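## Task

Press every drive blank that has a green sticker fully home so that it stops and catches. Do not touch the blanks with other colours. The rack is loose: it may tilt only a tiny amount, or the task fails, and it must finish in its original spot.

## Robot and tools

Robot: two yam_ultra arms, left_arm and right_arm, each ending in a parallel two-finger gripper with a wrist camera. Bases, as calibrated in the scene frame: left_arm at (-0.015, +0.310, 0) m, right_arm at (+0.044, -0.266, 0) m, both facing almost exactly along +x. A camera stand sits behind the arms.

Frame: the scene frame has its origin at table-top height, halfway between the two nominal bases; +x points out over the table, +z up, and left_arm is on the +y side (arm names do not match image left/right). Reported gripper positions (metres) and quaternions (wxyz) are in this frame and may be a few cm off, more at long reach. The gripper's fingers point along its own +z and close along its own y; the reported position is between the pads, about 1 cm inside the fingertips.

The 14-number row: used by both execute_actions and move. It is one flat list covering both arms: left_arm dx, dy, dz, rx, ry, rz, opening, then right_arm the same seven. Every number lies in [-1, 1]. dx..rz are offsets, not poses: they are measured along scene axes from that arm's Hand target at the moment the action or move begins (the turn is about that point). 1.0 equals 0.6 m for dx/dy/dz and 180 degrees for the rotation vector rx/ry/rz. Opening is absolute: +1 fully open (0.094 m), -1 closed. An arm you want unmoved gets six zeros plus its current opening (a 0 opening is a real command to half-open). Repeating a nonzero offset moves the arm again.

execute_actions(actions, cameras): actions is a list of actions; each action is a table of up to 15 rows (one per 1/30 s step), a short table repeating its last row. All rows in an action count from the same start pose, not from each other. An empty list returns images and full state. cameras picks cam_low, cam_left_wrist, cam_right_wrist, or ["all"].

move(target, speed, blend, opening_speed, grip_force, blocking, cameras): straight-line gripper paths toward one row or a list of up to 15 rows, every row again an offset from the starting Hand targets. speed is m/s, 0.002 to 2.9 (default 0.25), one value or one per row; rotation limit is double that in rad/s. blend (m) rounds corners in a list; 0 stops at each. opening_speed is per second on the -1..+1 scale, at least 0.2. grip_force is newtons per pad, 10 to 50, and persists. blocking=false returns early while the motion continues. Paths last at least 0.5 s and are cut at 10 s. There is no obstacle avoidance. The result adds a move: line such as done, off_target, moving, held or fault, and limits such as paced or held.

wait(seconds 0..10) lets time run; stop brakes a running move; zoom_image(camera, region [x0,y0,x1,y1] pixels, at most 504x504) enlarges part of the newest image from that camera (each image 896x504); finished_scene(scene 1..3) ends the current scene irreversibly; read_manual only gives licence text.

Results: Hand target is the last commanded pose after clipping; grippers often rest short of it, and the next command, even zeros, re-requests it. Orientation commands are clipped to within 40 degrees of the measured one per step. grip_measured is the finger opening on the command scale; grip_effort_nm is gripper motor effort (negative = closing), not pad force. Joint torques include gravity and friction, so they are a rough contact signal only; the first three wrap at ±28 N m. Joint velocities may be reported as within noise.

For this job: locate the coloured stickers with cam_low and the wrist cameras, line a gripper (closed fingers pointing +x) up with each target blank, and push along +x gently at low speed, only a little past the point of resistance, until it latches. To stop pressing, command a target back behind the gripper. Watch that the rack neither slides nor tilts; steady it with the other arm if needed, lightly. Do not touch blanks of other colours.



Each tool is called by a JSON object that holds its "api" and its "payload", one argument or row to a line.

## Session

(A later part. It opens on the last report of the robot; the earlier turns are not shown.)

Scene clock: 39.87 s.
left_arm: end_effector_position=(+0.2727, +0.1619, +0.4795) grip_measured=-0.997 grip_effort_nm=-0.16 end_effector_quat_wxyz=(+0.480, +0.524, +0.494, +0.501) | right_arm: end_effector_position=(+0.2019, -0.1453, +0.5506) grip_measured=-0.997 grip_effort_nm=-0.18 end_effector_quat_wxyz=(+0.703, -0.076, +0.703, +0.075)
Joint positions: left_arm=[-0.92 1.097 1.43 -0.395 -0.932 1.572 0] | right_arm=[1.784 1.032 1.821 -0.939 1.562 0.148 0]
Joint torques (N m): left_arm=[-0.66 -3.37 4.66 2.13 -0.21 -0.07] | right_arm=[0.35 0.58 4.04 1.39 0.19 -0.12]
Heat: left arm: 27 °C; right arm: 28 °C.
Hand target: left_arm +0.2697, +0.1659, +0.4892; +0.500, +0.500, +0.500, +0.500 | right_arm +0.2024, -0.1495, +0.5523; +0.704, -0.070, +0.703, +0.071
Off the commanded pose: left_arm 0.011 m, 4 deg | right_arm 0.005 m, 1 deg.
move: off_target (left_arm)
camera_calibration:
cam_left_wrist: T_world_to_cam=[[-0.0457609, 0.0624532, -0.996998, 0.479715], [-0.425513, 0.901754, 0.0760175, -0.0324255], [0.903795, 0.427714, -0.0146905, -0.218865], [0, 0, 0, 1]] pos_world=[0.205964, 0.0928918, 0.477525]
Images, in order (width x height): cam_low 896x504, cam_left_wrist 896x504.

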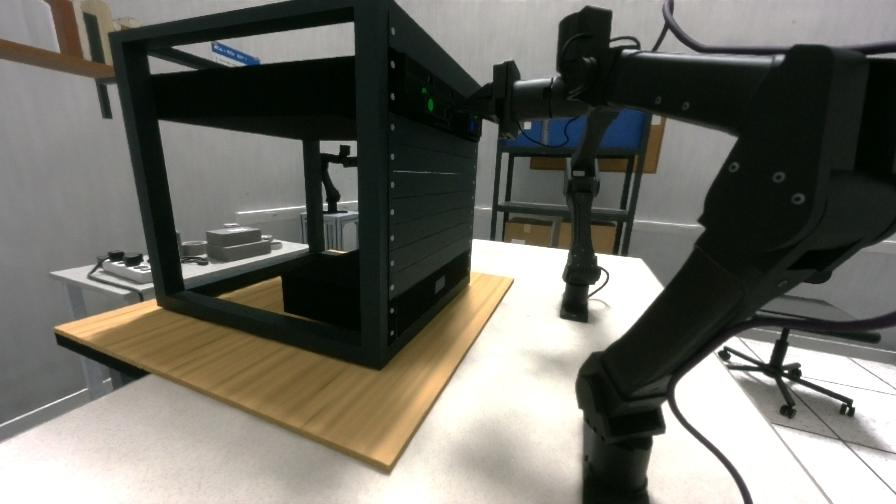

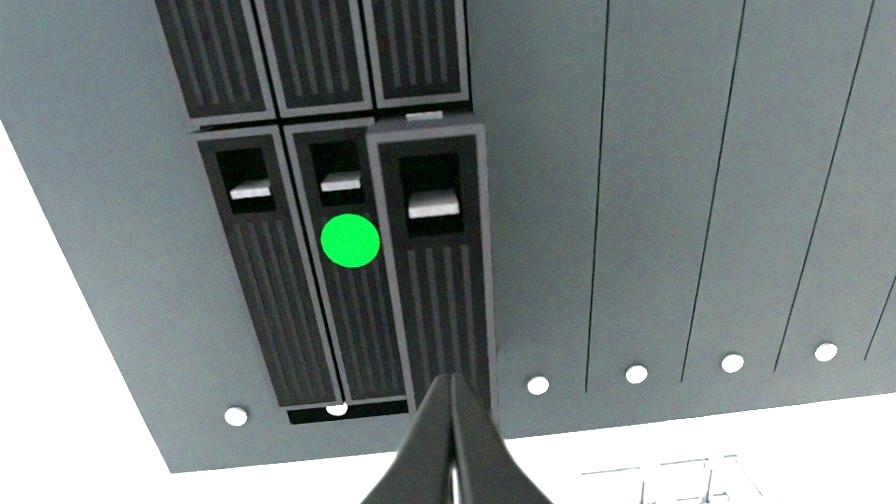

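{"api": "move", "payload": {
  "target": [
    [0.05,0.0,0.008,0,0,0,-1,0,0,0,0,0,0,-1]
  ],
  "speed": 0.08,
  "cameras": ["cam_left_wrist"]
}}

Scene clock: 42.03 s.
left_arm: end_effector_position=(+0.2998, +0.1637, +0.4714) grip_measured=-0.997 grip_effort_nm=-0.16 end_effector_quat_wxyz=(+0.470, +0.528, +0.498, +0.502) | right_arm: end_effector_position=(+0.2019, -0.1453, +0.5506) grip_measured=-0.997 grip_effort_nm=-0.18 end_effector_quat_wxyz=(+0.703, -0.076, +0.703, +0.075)
Joint positions: left_arm=[-0.81 1.149 1.44 -0.373 -0.835 1.572 0] | right_arm=[1.784 1.032 1.821 -0.939 1.562 0.148 0]
Joint torques (N m): left_arm=[0.62 -2.8 7.95 2.18 0.05 -0.02] | right_arm=[0.36 0.58 4.03 1.39 0.2 -0.12]
Heat: left arm: 28 °C; right arm: 28 °C.
Hand target: left_arm +0.2998, +0.1660, +0.4940; +0.500, +0.500, +0.500, +0.500 | right_arm +0.2024, -0.1495, +0.5523; +0.704, -0.070, +0.703, +0.071
Off the commanded pose: left_arm 0.023 m, 5 deg | right_arm 0.005 m, 1 deg.
move: off_target (left_arm)
camera_calibration:
cam_left_wrist: T_world_to_cam=[[-0.0650999, 0.0734996, -0.995168, 0.475918], [-0.435292, 0.895305, 0.0945992, -0.0267253], [0.897932, 0.439348, -0.0262905, -0.238856], [0, 0, 0, 1]] pos_world=[0.233825, 0.0938881, 0.469867]
Images, in order (width x height): cam_left_wrist 896x504.

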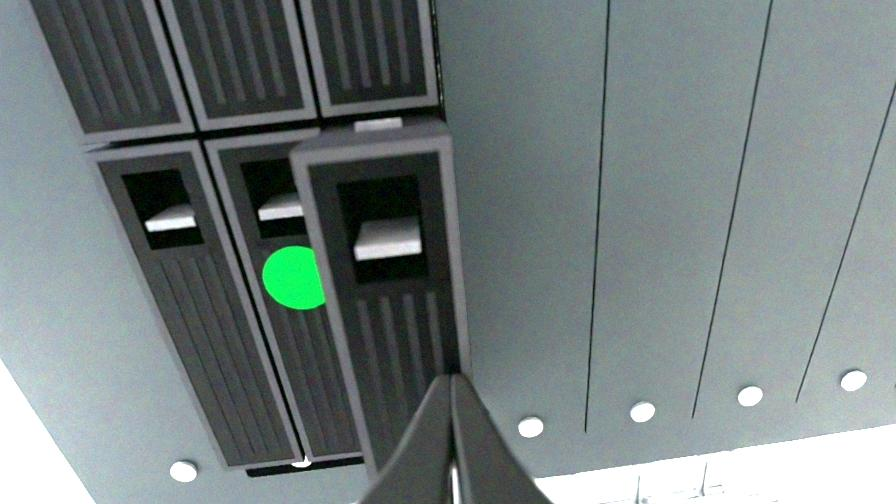

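{"api": "move", "payload": {
  "target": [
    [-0.04,0,0.0,0,0,0,-1,0,0,0,0,0,0,-1],
    [-0.035,0,0.022,0,0,0,-1,0,0,0,0,0,0,-1]
  ],
  "speed": 0.08,
  "cameras": ["cam_left_wrist"]
}}

Scene clock: 45.67 s.
left_arm: end_effector_position=(+0.2794, +0.1607, +0.5007) grip_measured=-0.997 grip_effort_nm=-0.15 end_effector_quat_wxyz=(+0.500, +0.506, +0.496, +0.498) | right_arm: end_effector_position=(+0.2019, -0.1453, +0.5506) grip_measured=-0.997 grip_effort_nm=-0.18 end_effector_quat_wxyz=(+0.703, -0.076, +0.703, +0.075)
Joint positions: left_arm=[-0.893 1.135 1.502 -0.373 -0.903 1.574 0] | right_arm=[1.784 1.032 1.821 -0.939 1.562 0.148 0]
Joint torques (N m): left_arm=[0.57 -2.07 7.38 1.42 -0.08 0] | right_arm=[0.36 0.57 4.01 1.4 0.2 -0.11]
Heat: left arm: 28 °C; right arm: 29 °C.
Hand target: left_arm +0.2788, +0.1659, +0.5072; +0.500, +0.500, +0.500, +0.500 | right_arm +0.2024, -0.1495, +0.5523; +0.704, -0.070, +0.703, +0.071
Off the commanded pose: left_arm 0.008 m, 1 deg | right_arm 0.005 m, 1 deg.
move: done
camera_calibration:
cam_left_wrist: T_world_to_cam=[[-0.0134322, 0.0194722, -0.99972, 0.500459], [-0.424868, 0.904954, 0.0233349, -0.00438191], [0.905155, 0.425063, -0.00388243, -0.22941], [0, 0, 0, 1]] pos_world=[0.212512, 0.0917342, 0.49953]
Images, in order (width x height): cam_left_wrist 896x504.

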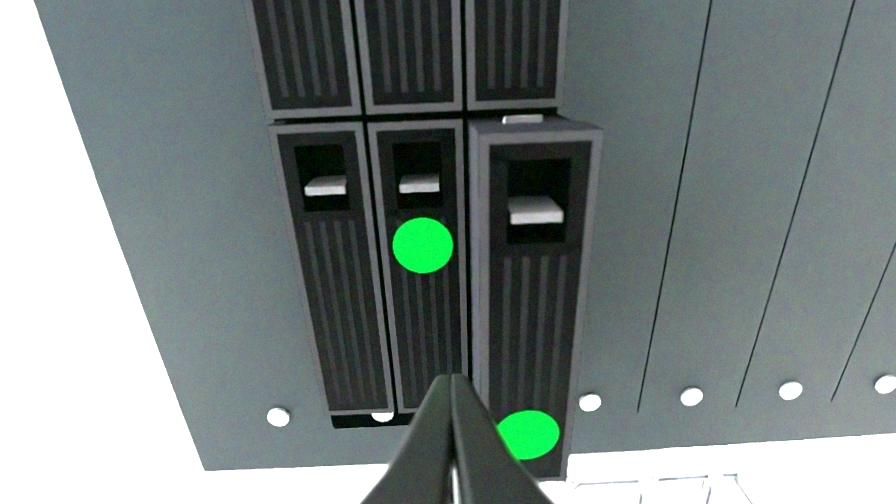

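{"api": "move", "payload": {
  "target": [0.0,0,-0.026,0,0,0,-1,0,0,0,0,0,0,-1],
  "speed": 0.08,
  "cameras": ["cam_left_wrist"]
}}

Scene clock: 47.27 s.
left_arm: end_effector_position=(+0.2808, +0.1588, +0.4835) grip_measured=-0.997 grip_effort_nm=-0.16 end_effector_quat_wxyz=(+0.486, +0.520, +0.494, +0.499) | right_arm: end_effector_position=(+0.2019, -0.1453, +0.5506) grip_measured=-0.997 grip_effort_nm=-0.18 end_effector_quat_wxyz=(+0.703, -0.076, +0.703, +0.075)
Joint positions: left_arm=[-0.893 1.122 1.449 -0.373 -0.903 1.574 0] | right_arm=[1.784 1.032 1.821 -0.939 1.562 0.148 0]
Joint torques (N m): left_arm=[0.53 -3.9 4.71 1.96 -0.1 -0.04] | right_arm=[0.35 0.57 4.03 1.4 0.2 -0.11]
Heat: left arm: 28 °C; right arm: 29 °C.
Hand target: left_arm +0.2787, +0.1659, +0.4916; +0.500, +0.500, +0.500, +0.500 | right_arm +0.2024, -0.1495, +0.5523; +0.704, -0.070, +0.703, +0.071
Off the commanded pose: left_arm 0.011 m, 3 deg | right_arm 0.005 m, 1 deg.
move: off_target (left_arm)
camera_calibration:
cam_left_wrist: T_world_to_cam=[[-0.0378333, 0.0511953, -0.997972, 0.484309], [-0.423799, 0.903603, 0.0624205, -0.0207391], [0.904966, 0.425301, -0.0124897, -0.225803], [0, 0, 0, 1]] pos_world=[0.213877, 0.0899798, 0.481801]
Images, in order (width x height): cam_left_wrist 896x504.

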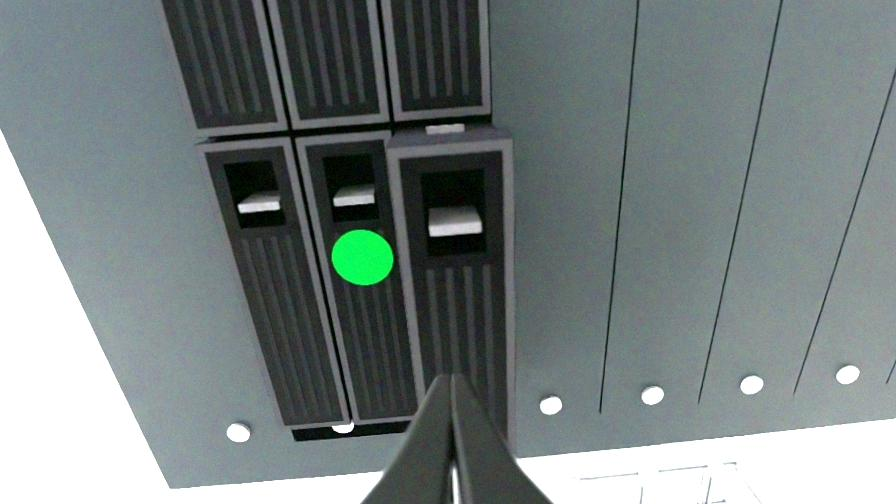

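{"api": "move", "payload": {
  "target": [
    [0.07,0.0,0.017,0,0,0,-1,0,0,0,0,0,0,-1]
  ],
  "speed": 0.06,
  "cameras": ["cam_left_wrist"]
}}

Scene clock: 49.13 s.
left_arm: end_effector_position=(+0.3202, +0.1651, +0.4809) grip_measured=-0.997 grip_effort_nm=-0.16 end_effector_quat_wxyz=(+0.472, +0.525, +0.501, +0.501) | right_arm: end_effector_position=(+0.2019, -0.1453, +0.5506) grip_measured=-0.997 grip_effort_nm=-0.18 end_effector_quat_wxyz=(+0.703, -0.076, +0.703, +0.075)
Joint positions: left_arm=[-0.736 1.209 1.51 -0.373 -0.763 1.574 0] | right_arm=[1.784 1.032 1.821 -0.939 1.562 0.148 0]
Joint torques (N m): left_arm=[0.51 -3.02 7.98 2.18 0.08 -0.01] | right_arm=[0.35 0.57 4.03 1.39 0.2 -0.12]
Heat: left arm: 28 °C; right arm: 29 °C.
Hand target: left_arm +0.3207, +0.1660, +0.5018; +0.500, +0.500, +0.500, +0.500 | right_arm +0.2024, -0.1495, +0.5523; +0.704, -0.070, +0.703, +0.071
Off the commanded pose: left_arm 0.021 m, 4 deg | right_arm 0.005 m, 1 deg.
move: off_target (left_arm)
camera_calibration:
cam_left_wrist: T_world_to_cam=[[-0.0622691, 0.0639235, -0.99601, 0.487703], [-0.437373, 0.895273, 0.0848021, -0.0145286], [0.897122, 0.440908, -0.0277895, -0.256835], [0, 0, 0, 1]] pos_world=[0.254427, 0.0950722, 0.479852]
Images, in order (width x height): cam_left_wrist 896x504.

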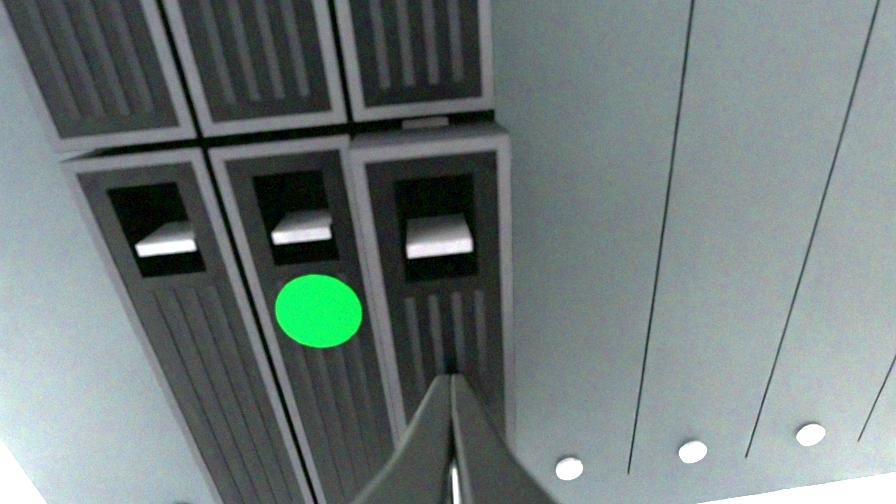

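Well centred. Push home.

{"api": "move", "payload": {
  "target": [
    [0.042,0.0,0.006,0,0,0,-1,0,0,0,0,0,0,-1]
  ],
  "speed": 0.05,
  "cameras": ["cam_left_wrist","cam_low"]
}}

Scene clock: 50.60 s.
left_arm: end_effector_position=(+0.3358, +0.1668, +0.4841) grip_measured=-0.997 grip_effort_nm=-0.16 end_effector_quat_wxyz=(+0.471, +0.524, +0.503, +0.500) | right_arm: end_effector_position=(+0.2019, -0.1453, +0.5506) grip_measured=-0.997 grip_effort_nm=-0.18 end_effector_quat_wxyz=(+0.703, -0.076, +0.703, +0.075)
Joint positions: left_arm=[-0.685 1.254 1.554 -0.375 -0.715 1.574 0] | right_arm=[1.784 1.032 1.821 -0.939 1.562 0.148 0]
Joint torques (N m): left_arm=[2.76 -1.55 8.96 2.33 0.29 0] | right_arm=[0.36 0.58 4.01 1.4 0.2 -0.12]
Heat: left arm: 28 °C; right arm: 29 °C.
Hand target: left_arm +0.3459, +0.1659, +0.5054; +0.500, +0.500, +0.500, +0.500 | right_arm +0.2024, -0.1495, +0.5523; +0.704, -0.070, +0.703, +0.071
Off the commanded pose: left_arm 0.024 m, 4 deg | right_arm 0.005 m, 1 deg.
move: off_target (left_arm)
camera_calibration:
cam_left_wrist: T_world_to_cam=[[-0.0659701, 0.0620875, -0.995888, 0.493206], [-0.440717, 0.893621, 0.084906, -0.00819732], [0.895218, 0.444506, -0.0315893, -0.269648], [0, 0, 0, 1]] pos_world=[0.270318, 0.0965636, 0.483356]
Images, in order (width x height): cam_low 896x504, cam_left_wrist 896x504.

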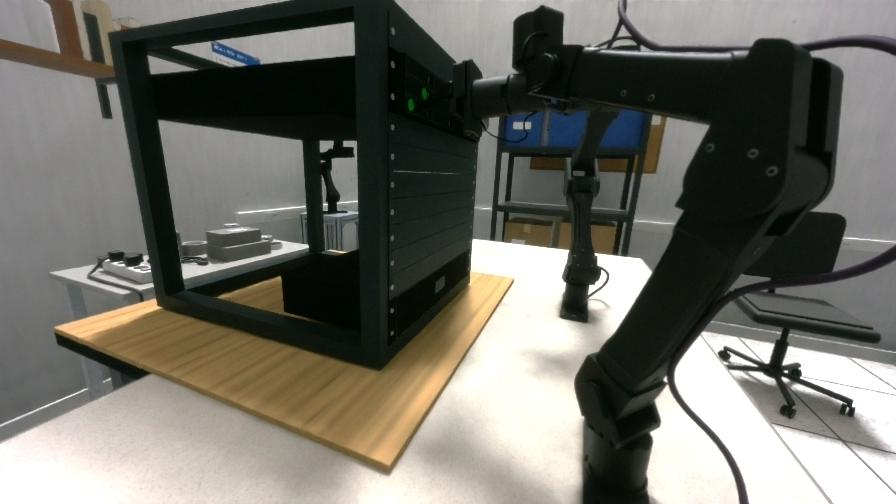

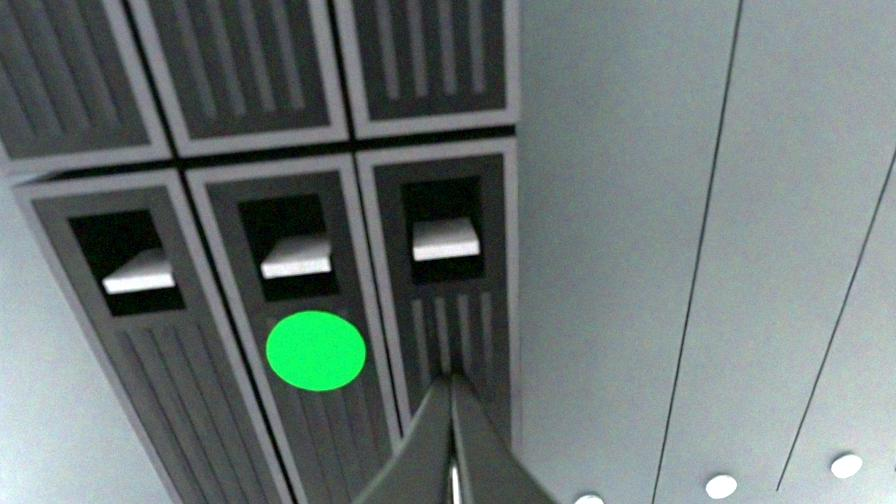

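{"api": "move", "payload": {
  "target": [
    [-0.16,0.0,0,0,0,0,-1,-0.05,-0.2,-0.1,0,0,0,-1],
    [-0.16,-0.368,0.02,0,0,0,-1,-0.05,-0.28,-0.2,0,0,0,-1]
  ],
  "speed": 0.15,
  "cameras": ["cam_left_wrist","cam_low"]
}}

Scene clock: 56.87 s.
left_arm: end_effector_position=(+0.2509, -0.0575, +0.5145) grip_measured=-0.997 grip_effort_nm=-0.15 end_effector_quat_wxyz=(+0.502, +0.506, +0.493, +0.499) | right_arm: end_effector_position=(+0.1733, -0.3147, +0.4439) grip_measured=-0.997 grip_effort_nm=-0.18 end_effector_quat_wxyz=(+0.712, -0.060, +0.695, +0.079)
Joint positions: left_arm=[-1.32 1.861 2.217 -0.344 -1.328 1.592 0] | right_arm=[1.078 0.285 1.349 -1.022 0.873 -0.007 0]
Joint torques (N m): left_arm=[-0.32 -8.57 7.31 1.1 -0.19 -0.11] | right_arm=[0.98 4.92 1.89 1.35 0.08 0.04]
Heat: left arm: 27 °C; right arm: 29 °C.
Hand target: left_arm +0.2500, -0.0549, +0.5173; +0.500, +0.500, +0.500, +0.500 | right_arm +0.1725, -0.3175, +0.4323; +0.704, -0.070, +0.703, +0.071
Off the commanded pose: left_arm 0.004 m, 1 deg | right_arm 0.012 m, 2 deg.
shoulder posture changed (right arm): the wrist came as close to joint 1's axis as it can, and the arm is now in the other of its two shoulder postures.
move: off_target (right_arm)
camera_calibration:
cam_left_wrist: T_world_to_cam=[[-0.00667186, 0.0214252, -0.999748, 0.516523], [-0.422951, 0.90588, 0.0222361, 0.180633], [0.906128, 0.422993, 0.00301791, -0.114751], [0, 0, 0, 1]] pos_world=[0.183825, -0.12616, 0.512723]
Images, in order (width x height): cam_low 896x504, cam_left_wrist 896x504.

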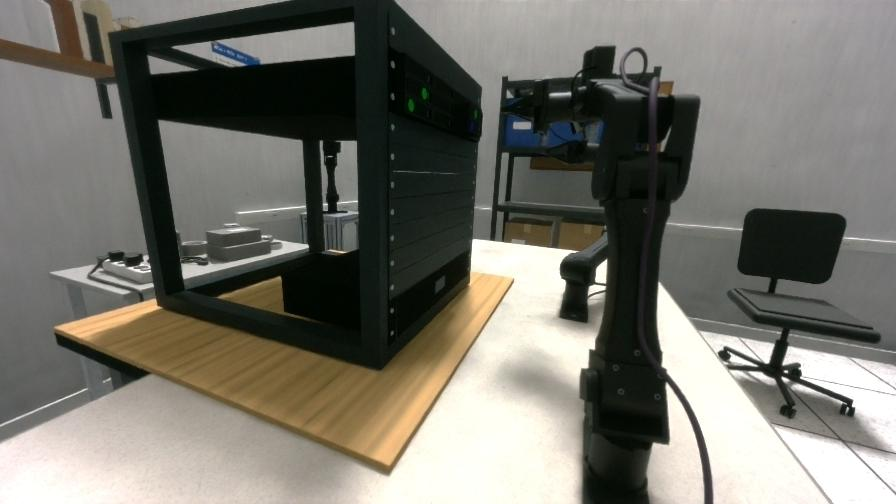

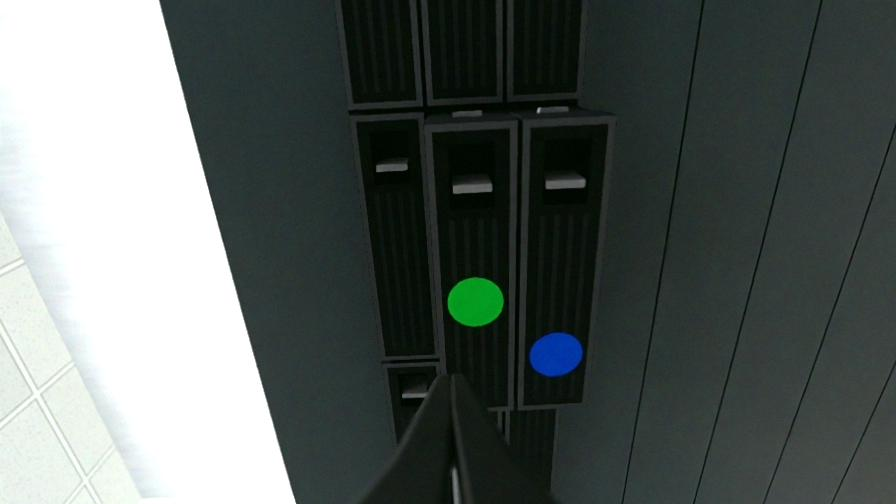

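{"api": "move", "payload": {
  "target": [0.045,-0.005,-0.007,0,0,0,-1,0,0,0,0,0,0,-1],
  "speed": 0.08,
  "cameras": ["cam_left_wrist"]
}}

Scene clock: 59.20 s.
left_arm: end_effector_position=(+0.2762, -0.0558, +0.5115) grip_measured=-0.997 grip_effort_nm=-0.16 end_effector_quat_wxyz=(+0.496, +0.500, +0.498, +0.505) | right_arm: end_effector_position=(+0.1733, -0.3147, +0.4439) grip_measured=-0.997 grip_effort_nm=-0.18 end_effector_quat_wxyz=(+0.712, -0.060, +0.695, +0.079)
Joint positions: left_arm=[-1.257 1.895 2.249 -0.344 -1.286 1.592 0] | right_arm=[1.078 0.285 1.349 -1.022 0.873 -0.007 0]
Joint torques (N m): left_arm=[0.08 -8.65 7.41 1.14 0.1 -0.15] | right_arm=[1.02 4.93 1.89 1.35 0.07 0.04]
Heat: left arm: 27 °C; right arm: 29 °C.
Hand target: left_arm +0.2770, -0.0579, +0.5132; +0.500, +0.500, +0.500, +0.500 | right_arm +0.1725, -0.3175, +0.4323; +0.704, -0.070, +0.703, +0.071
Off the commanded pose: left_arm 0.003 m, 1 deg | right_arm 0.012 m, 2 deg.
move: off_target (right_arm)
camera_calibration:
cam_left_wrist: T_world_to_cam=[[-0.00694622, 0.0224824, -0.999723, 0.513778], [-0.442352, 0.896541, 0.0232355, 0.194274], [0.896815, 0.442391, 0.00371756, -0.13503], [0, 0, 0, 1]] pos_world=[0.210603, -0.12599, 0.509623]
Images, in order (width x height): cam_left_wrist 896x504.

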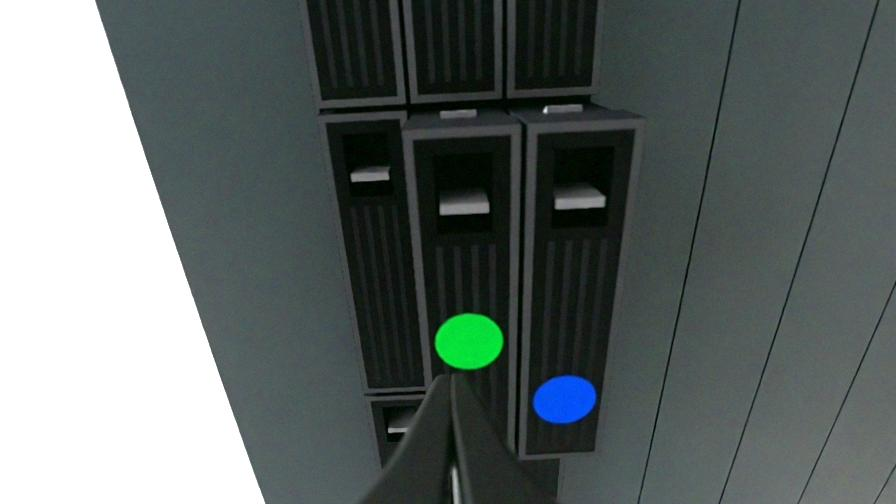

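{"api": "move", "payload": {
  "target": [0.03,0,-0.010,0,0,0,-1,0,0,0,0,0,0,-1],
  "speed": 0.05,
  "cameras": ["cam_left_wrist"]
}}

Scene clock: 60.77 s.
left_arm: end_effector_position=(+0.2931, -0.0542, +0.5075) grip_measured=-0.997 grip_effort_nm=-0.16 end_effector_quat_wxyz=(+0.493, +0.503, +0.496, +0.507) | right_arm: end_effector_position=(+0.1733, -0.3147, +0.4439) grip_measured=-0.997 grip_effort_nm=-0.18 end_effector_quat_wxyz=(+0.712, -0.060, +0.695, +0.079)
Joint positions: left_arm=[-1.214 1.904 2.249 -0.344 -1.243 1.592 0] | right_arm=[1.078 0.285 1.349 -1.022 0.873 -0.007 0]
Joint torques (N m): left_arm=[0.21 -8.76 6.42 1.36 0.08 -0.19] | right_arm=[1.01 4.93 1.91 1.36 0.08 0.04]
Heat: left arm: 27 °C; right arm: 28 °C.
Hand target: left_arm +0.2951, -0.0579, +0.5071; +0.500, +0.500, +0.500, +0.500 | right_arm +0.1725, -0.3175, +0.4323; +0.704, -0.070, +0.703, +0.071
Off the commanded pose: left_arm 0.004 m, 1 deg | right_arm 0.012 m, 2 deg.
move: off_target (right_arm)
camera_calibration:
cam_left_wrist: T_world_to_cam=[[-0.00967446, 0.0316186, -0.999453, 0.511091], [-0.44234, 0.896254, 0.0326355, 0.195526], [0.896795, 0.442414, 0.00531537, -0.151724], [0, 0, 0, 1]] pos_world=[0.227499, -0.124276, 0.505237]
Images, in order (width x height): cam_left_wrist 896x504.

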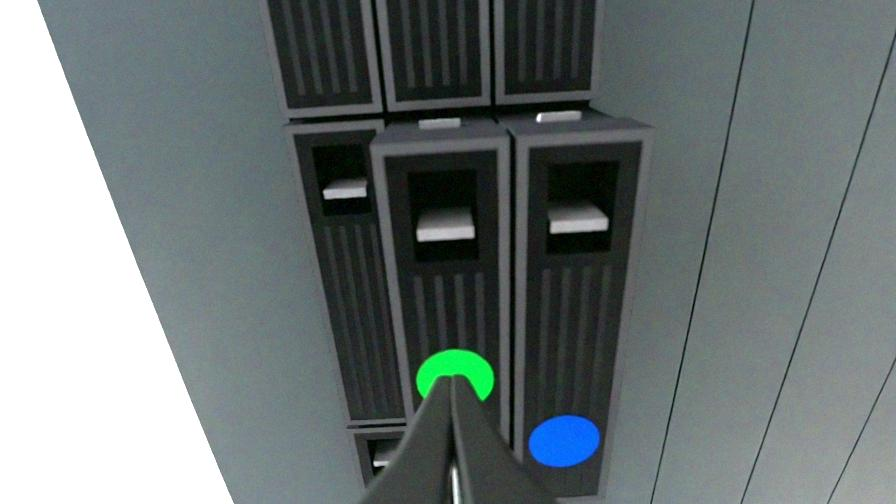

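Centred. Push.

{"api": "move", "payload": {
  "target": [0.045,0,0.0,0,0,0,-1,0,0,0,0,0,0,-1],
  "speed": 0.05,
  "cameras": ["cam_left_wrist"]
}}

Scene clock: 62.47 s.
left_arm: end_effector_position=(+0.3195, -0.0558, +0.5074) grip_measured=-0.997 grip_effort_nm=-0.15 end_effector_quat_wxyz=(+0.498, +0.500, +0.498, +0.505) | right_arm: end_effector_position=(+0.1733, -0.3147, +0.4439) grip_measured=-0.997 grip_effort_nm=-0.18 end_effector_quat_wxyz=(+0.712, -0.060, +0.695, +0.079)
Joint positions: left_arm=[-1.152 1.955 2.313 -0.344 -1.179 1.592 0] | right_arm=[1.078 0.285 1.349 -1.022 0.873 -0.007 0]
Joint torques (N m): left_arm=[0.4 -9.11 7.46 1.18 0.11 -0.18] | right_arm=[1.02 4.92 1.89 1.35 0.08 0.04]
Heat: left arm: 27 °C; right arm: 28 °C.
Hand target: left_arm +0.3219, -0.0579, +0.5073; +0.500, +0.500, +0.500, +0.500 | right_arm +0.1725, -0.3175, +0.4323; +0.704, -0.070, +0.703, +0.071
Off the commanded pose: left_arm 0.003 m, 1 deg | right_arm 0.012 m, 2 deg.
move: off_target (right_arm)
camera_calibration:
cam_left_wrist: T_world_to_cam=[[-0.00449776, 0.0196648, -0.999797, 0.509129], [-0.440173, 0.897698, 0.0196368, 0.214713], [0.897902, 0.440172, 0.00461827, -0.174861], [0, 0, 0, 1]] pos_world=[0.253809, -0.12579, 0.505617]
Images, in order (width x height): cam_left_wrist 896x504.

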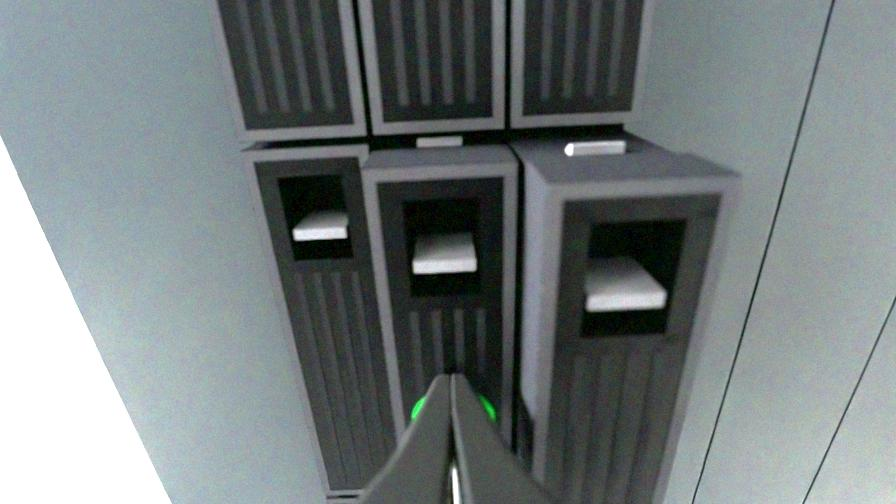

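{"api": "move", "payload": {
  "target": [0.03,0,-0.001,0,0,0,-1,0,0,0,0,0,0,-1],
  "speed": 0.05,
  "cameras": ["cam_left_wrist","cam_low"]
}}

Scene clock: 64.20 s.
left_arm: end_effector_position=(+0.3347, -0.0556, +0.5079) grip_measured=-0.997 grip_effort_nm=-0.15 end_effector_quat_wxyz=(+0.499, +0.495, +0.500, +0.505) | right_arm: end_effector_position=(+0.1733, -0.3147, +0.4439) grip_measured=-0.997 grip_effort_nm=-0.18 end_effector_quat_wxyz=(+0.712, -0.060, +0.695, +0.079)
Joint positions: left_arm=[-1.119 1.993 2.367 -0.35 -1.153 1.592 0] | right_arm=[1.078 0.285 1.349 -1.022 0.873 -0.007 0]
Joint torques (N m): left_arm=[1.16 -9.36 7.51 1.14 0.19 -0.14] | right_arm=[1.02 4.93 1.89 1.35 0.07 0.03]
Heat: left arm: 27 °C; right arm: 28 °C.
Hand target: left_arm +0.3400, -0.0579, +0.5065; +0.500, +0.500, +0.500, +0.500 | right_arm +0.1725, -0.3175, +0.4323; +0.704, -0.070, +0.703, +0.071
Off the commanded pose: left_arm 0.006 m, 1 deg | right_arm 0.012 m, 2 deg.
move: off_target (right_arm)
camera_calibration:
cam_left_wrist: T_world_to_cam=[[-0.000486199, 0.0115375, -0.999933, 0.507955], [-0.446905, 0.894519, 0.0105385, 0.227919], [0.894581, 0.44688, 0.00472124, -0.18713], [0, 0, 0, 1]] pos_world=[0.269508, -0.126113, 0.506403]
Images, in order (width x height): cam_low 896x504, cam_left_wrist 896x504.

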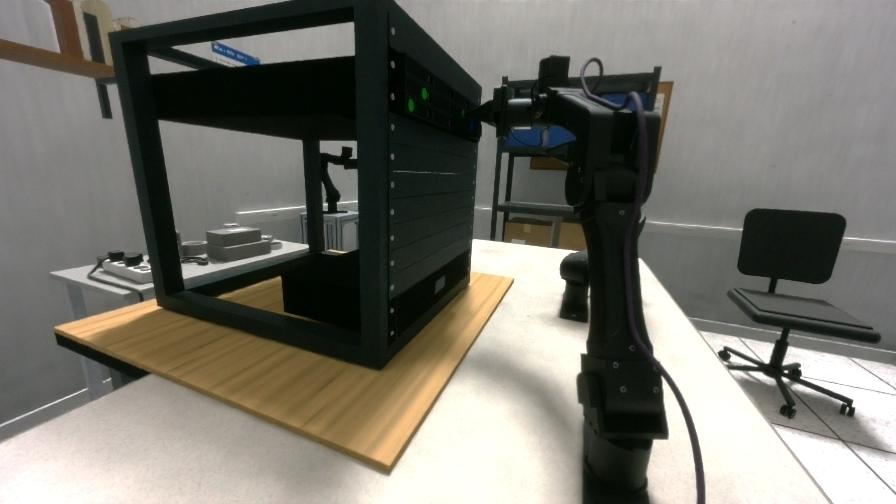

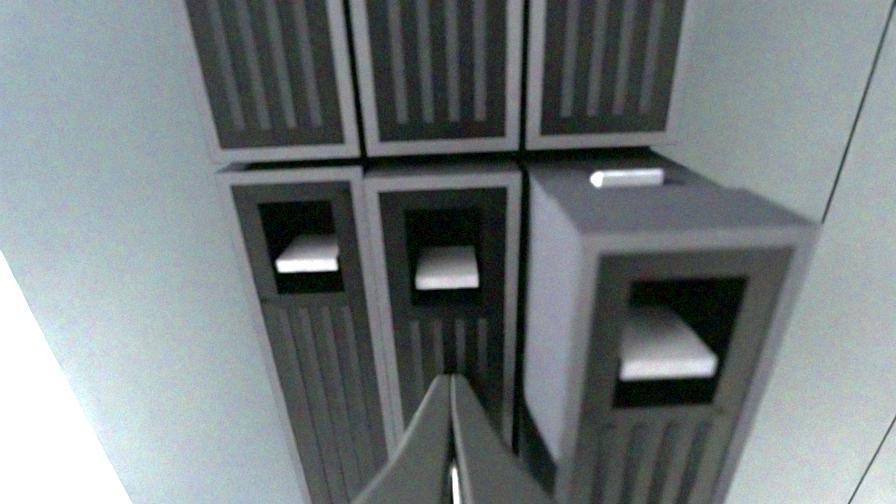

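{"api": "move", "payload": {
  "target": [0.022,0,-0.001,0,0,0,-1,0,0,0,0,0,0,-1],
  "speed": 0.04,
  "cameras": ["cam_left_wrist","cam_low"]
}}

Scene clock: 65.90 s.
left_arm: end_effector_position=(+0.3407, -0.0565, +0.5090) grip_measured=-0.997 grip_effort_nm=-0.16 end_effector_quat_wxyz=(+0.498, +0.498, +0.498, +0.505) | right_arm: end_effector_position=(+0.1733, -0.3147, +0.4439) grip_measured=-0.997 grip_effort_nm=-0.18 end_effector_quat_wxyz=(+0.712, -0.060, +0.695, +0.079)
Joint positions: left_arm=[-1.105 2.018 2.415 -0.381 -1.134 1.592 0] | right_arm=[1.078 0.285 1.349 -1.022 0.873 -0.007 0]
Joint torques (N m): left_arm=[2.67 -8.88 7.35 1.28 0.31 -0.17] | right_arm=[1.02 4.93 1.88 1.35 0.08 0.04]
Heat: left arm: 27 °C; right arm: 28 °C.
Hand target: left_arm +0.3532, -0.0579, +0.5060; +0.500, +0.500, +0.500, +0.500 | right_arm +0.1725, -0.3175, +0.4323; +0.704, -0.070, +0.703, +0.071
Off the commanded pose: left_arm 0.013 m, 1 deg | right_arm 0.012 m, 2 deg.
move: off_target (left_arm, right_arm)
camera_calibration:
cam_left_wrist: T_world_to_cam=[[-0.00307866, 0.0180369, -0.999833, 0.51026], [-0.442392, 0.89665, 0.0175377, 0.226413], [0.896816, 0.442372, 0.00521889, -0.193322], [0, 0, 0, 1]] pos_world=[0.275109, -0.126696, 0.507213]
Images, in order (width x height): cam_low 896x504, cam_left_wrist 896x504.

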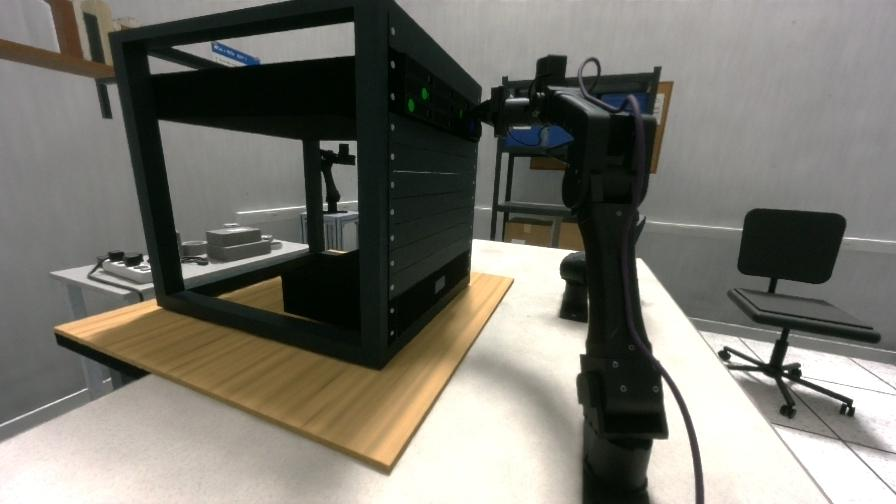

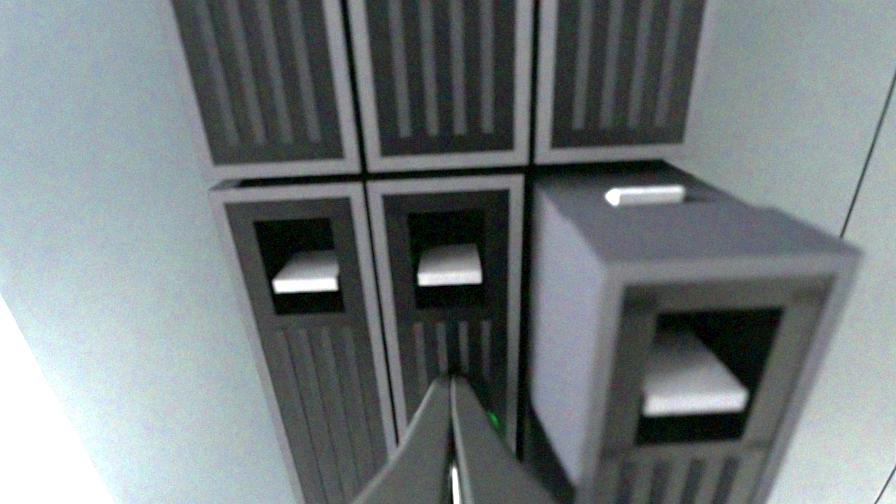

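{"api": "move", "payload": {
  "target": [
    [-0.22,0,0.0,0,0,0,-1,0,0,0,0,0,0,-1]
  ],
  "speed": 0.15,
  "cameras": ["all"]
}}

Scene clock: 68.03 s.
left_arm: end_effector_position=(+0.2227, -0.0745, +0.4922) grip_measured=-0.997 grip_effort_nm=-0.15 end_effector_quat_wxyz=(+0.485, +0.525, +0.480, +0.509) | right_arm: end_effector_position=(+0.1733, -0.3147, +0.4439) grip_measured=-0.997 grip_effort_nm=-0.18 end_effector_quat_wxyz=(+0.712, -0.060, +0.695, +0.079)
Joint positions: left_arm=[-1.401 1.871 2.166 -0.369 -1.403 1.568 0] | right_arm=[1.078 0.285 1.349 -1.022 0.873 -0.007 0]
Joint torques (N m): left_arm=[0.1 -12.86 4.51 1.5 -0.27 -0.19] | right_arm=[1.03 4.94 1.89 1.35 0.07 0.04]
Heat: left arm: 27 °C; right arm: 28 °C.
Hand target: left_arm +0.2211, -0.0579, +0.5060; +0.500, +0.500, +0.500, +0.500 | right_arm +0.1725, -0.3175, +0.4323; +0.704, -0.070, +0.703, +0.071
Off the commanded pose: left_arm 0.022 m, 4 deg | right_arm 0.012 m, 2 deg.
move: off_target (left_arm, right_arm)
camera_calibration:
cam_left_wrist: T_world_to_cam=[[-0.0203009, 0.0805085, -0.996547, 0.500361], [-0.417167, 0.905157, 0.0816235, 0.1541], [0.908603, 0.417384, 0.01521, -0.0888918], [0, 0, 0, 1]] pos_world=[0.155211, -0.142666, 0.487407]
cam_right_wrist: T_world_to_cam=[[0.211082, -0.976412, -0.0454279, -0.324503], [-0.404911, -0.045045, -0.913246, 0.499394], [0.889658, 0.211164, -0.404868, 0.182697], [0, 0, 0, 1]] pos_world=[0.108169, -0.332933, 0.515296]

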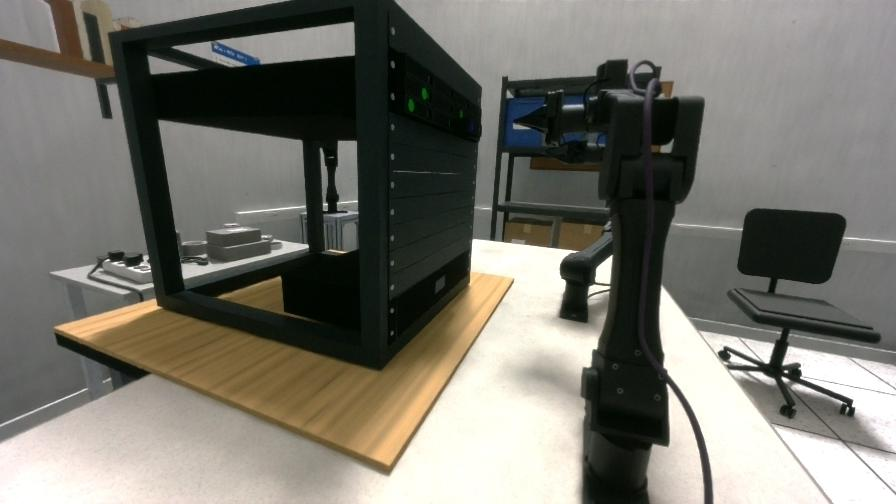

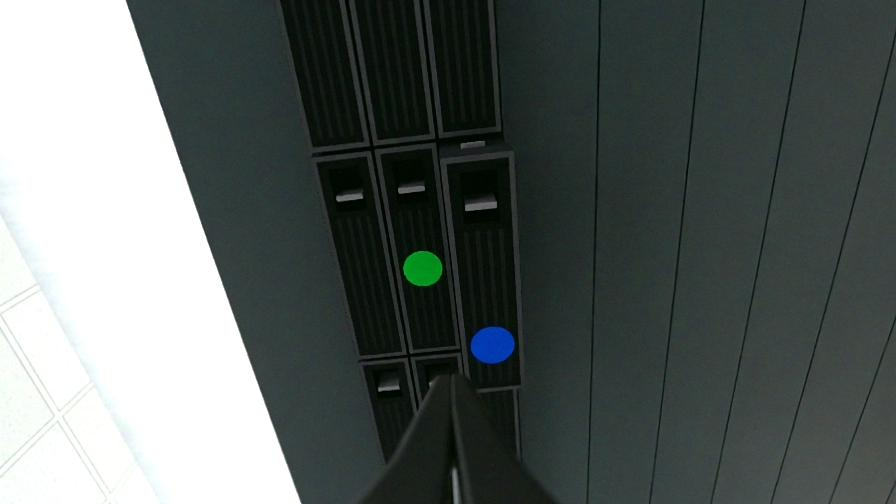

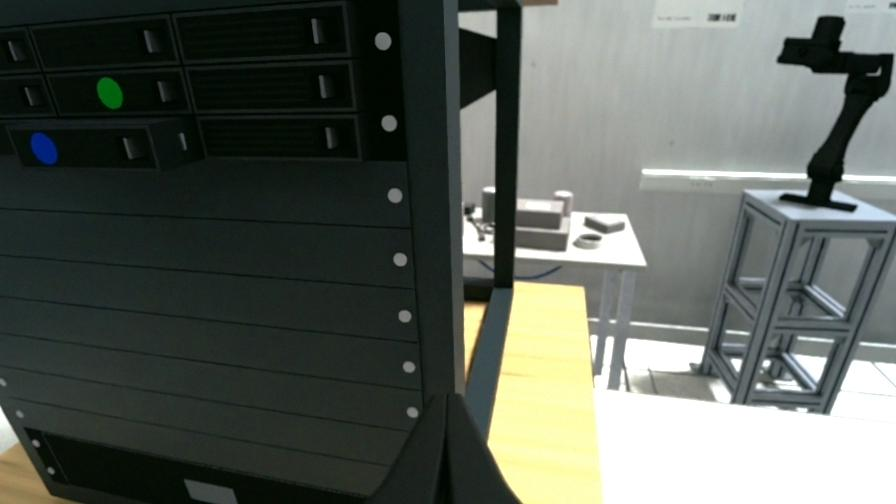

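{"api": "zoom_image", "payload": {
  "camera": "cam_low",
  "region": [370, 20, 500, 160]
}}

Scaled by 3.600 from the camera's 896x504 image, which has a finer 1280x720 frame.

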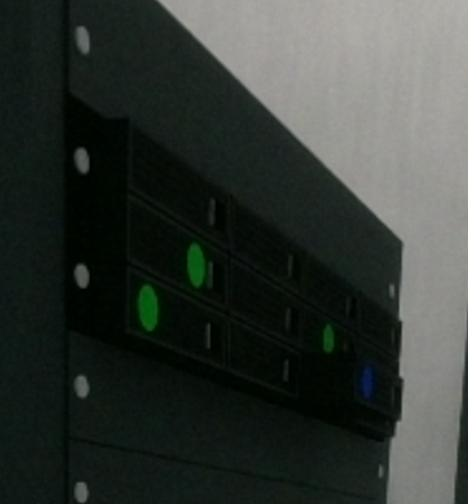

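All flush.

{"api": "finished_scene", "payload": {
  "scene": 1
}}

The scene is finished: the task was done.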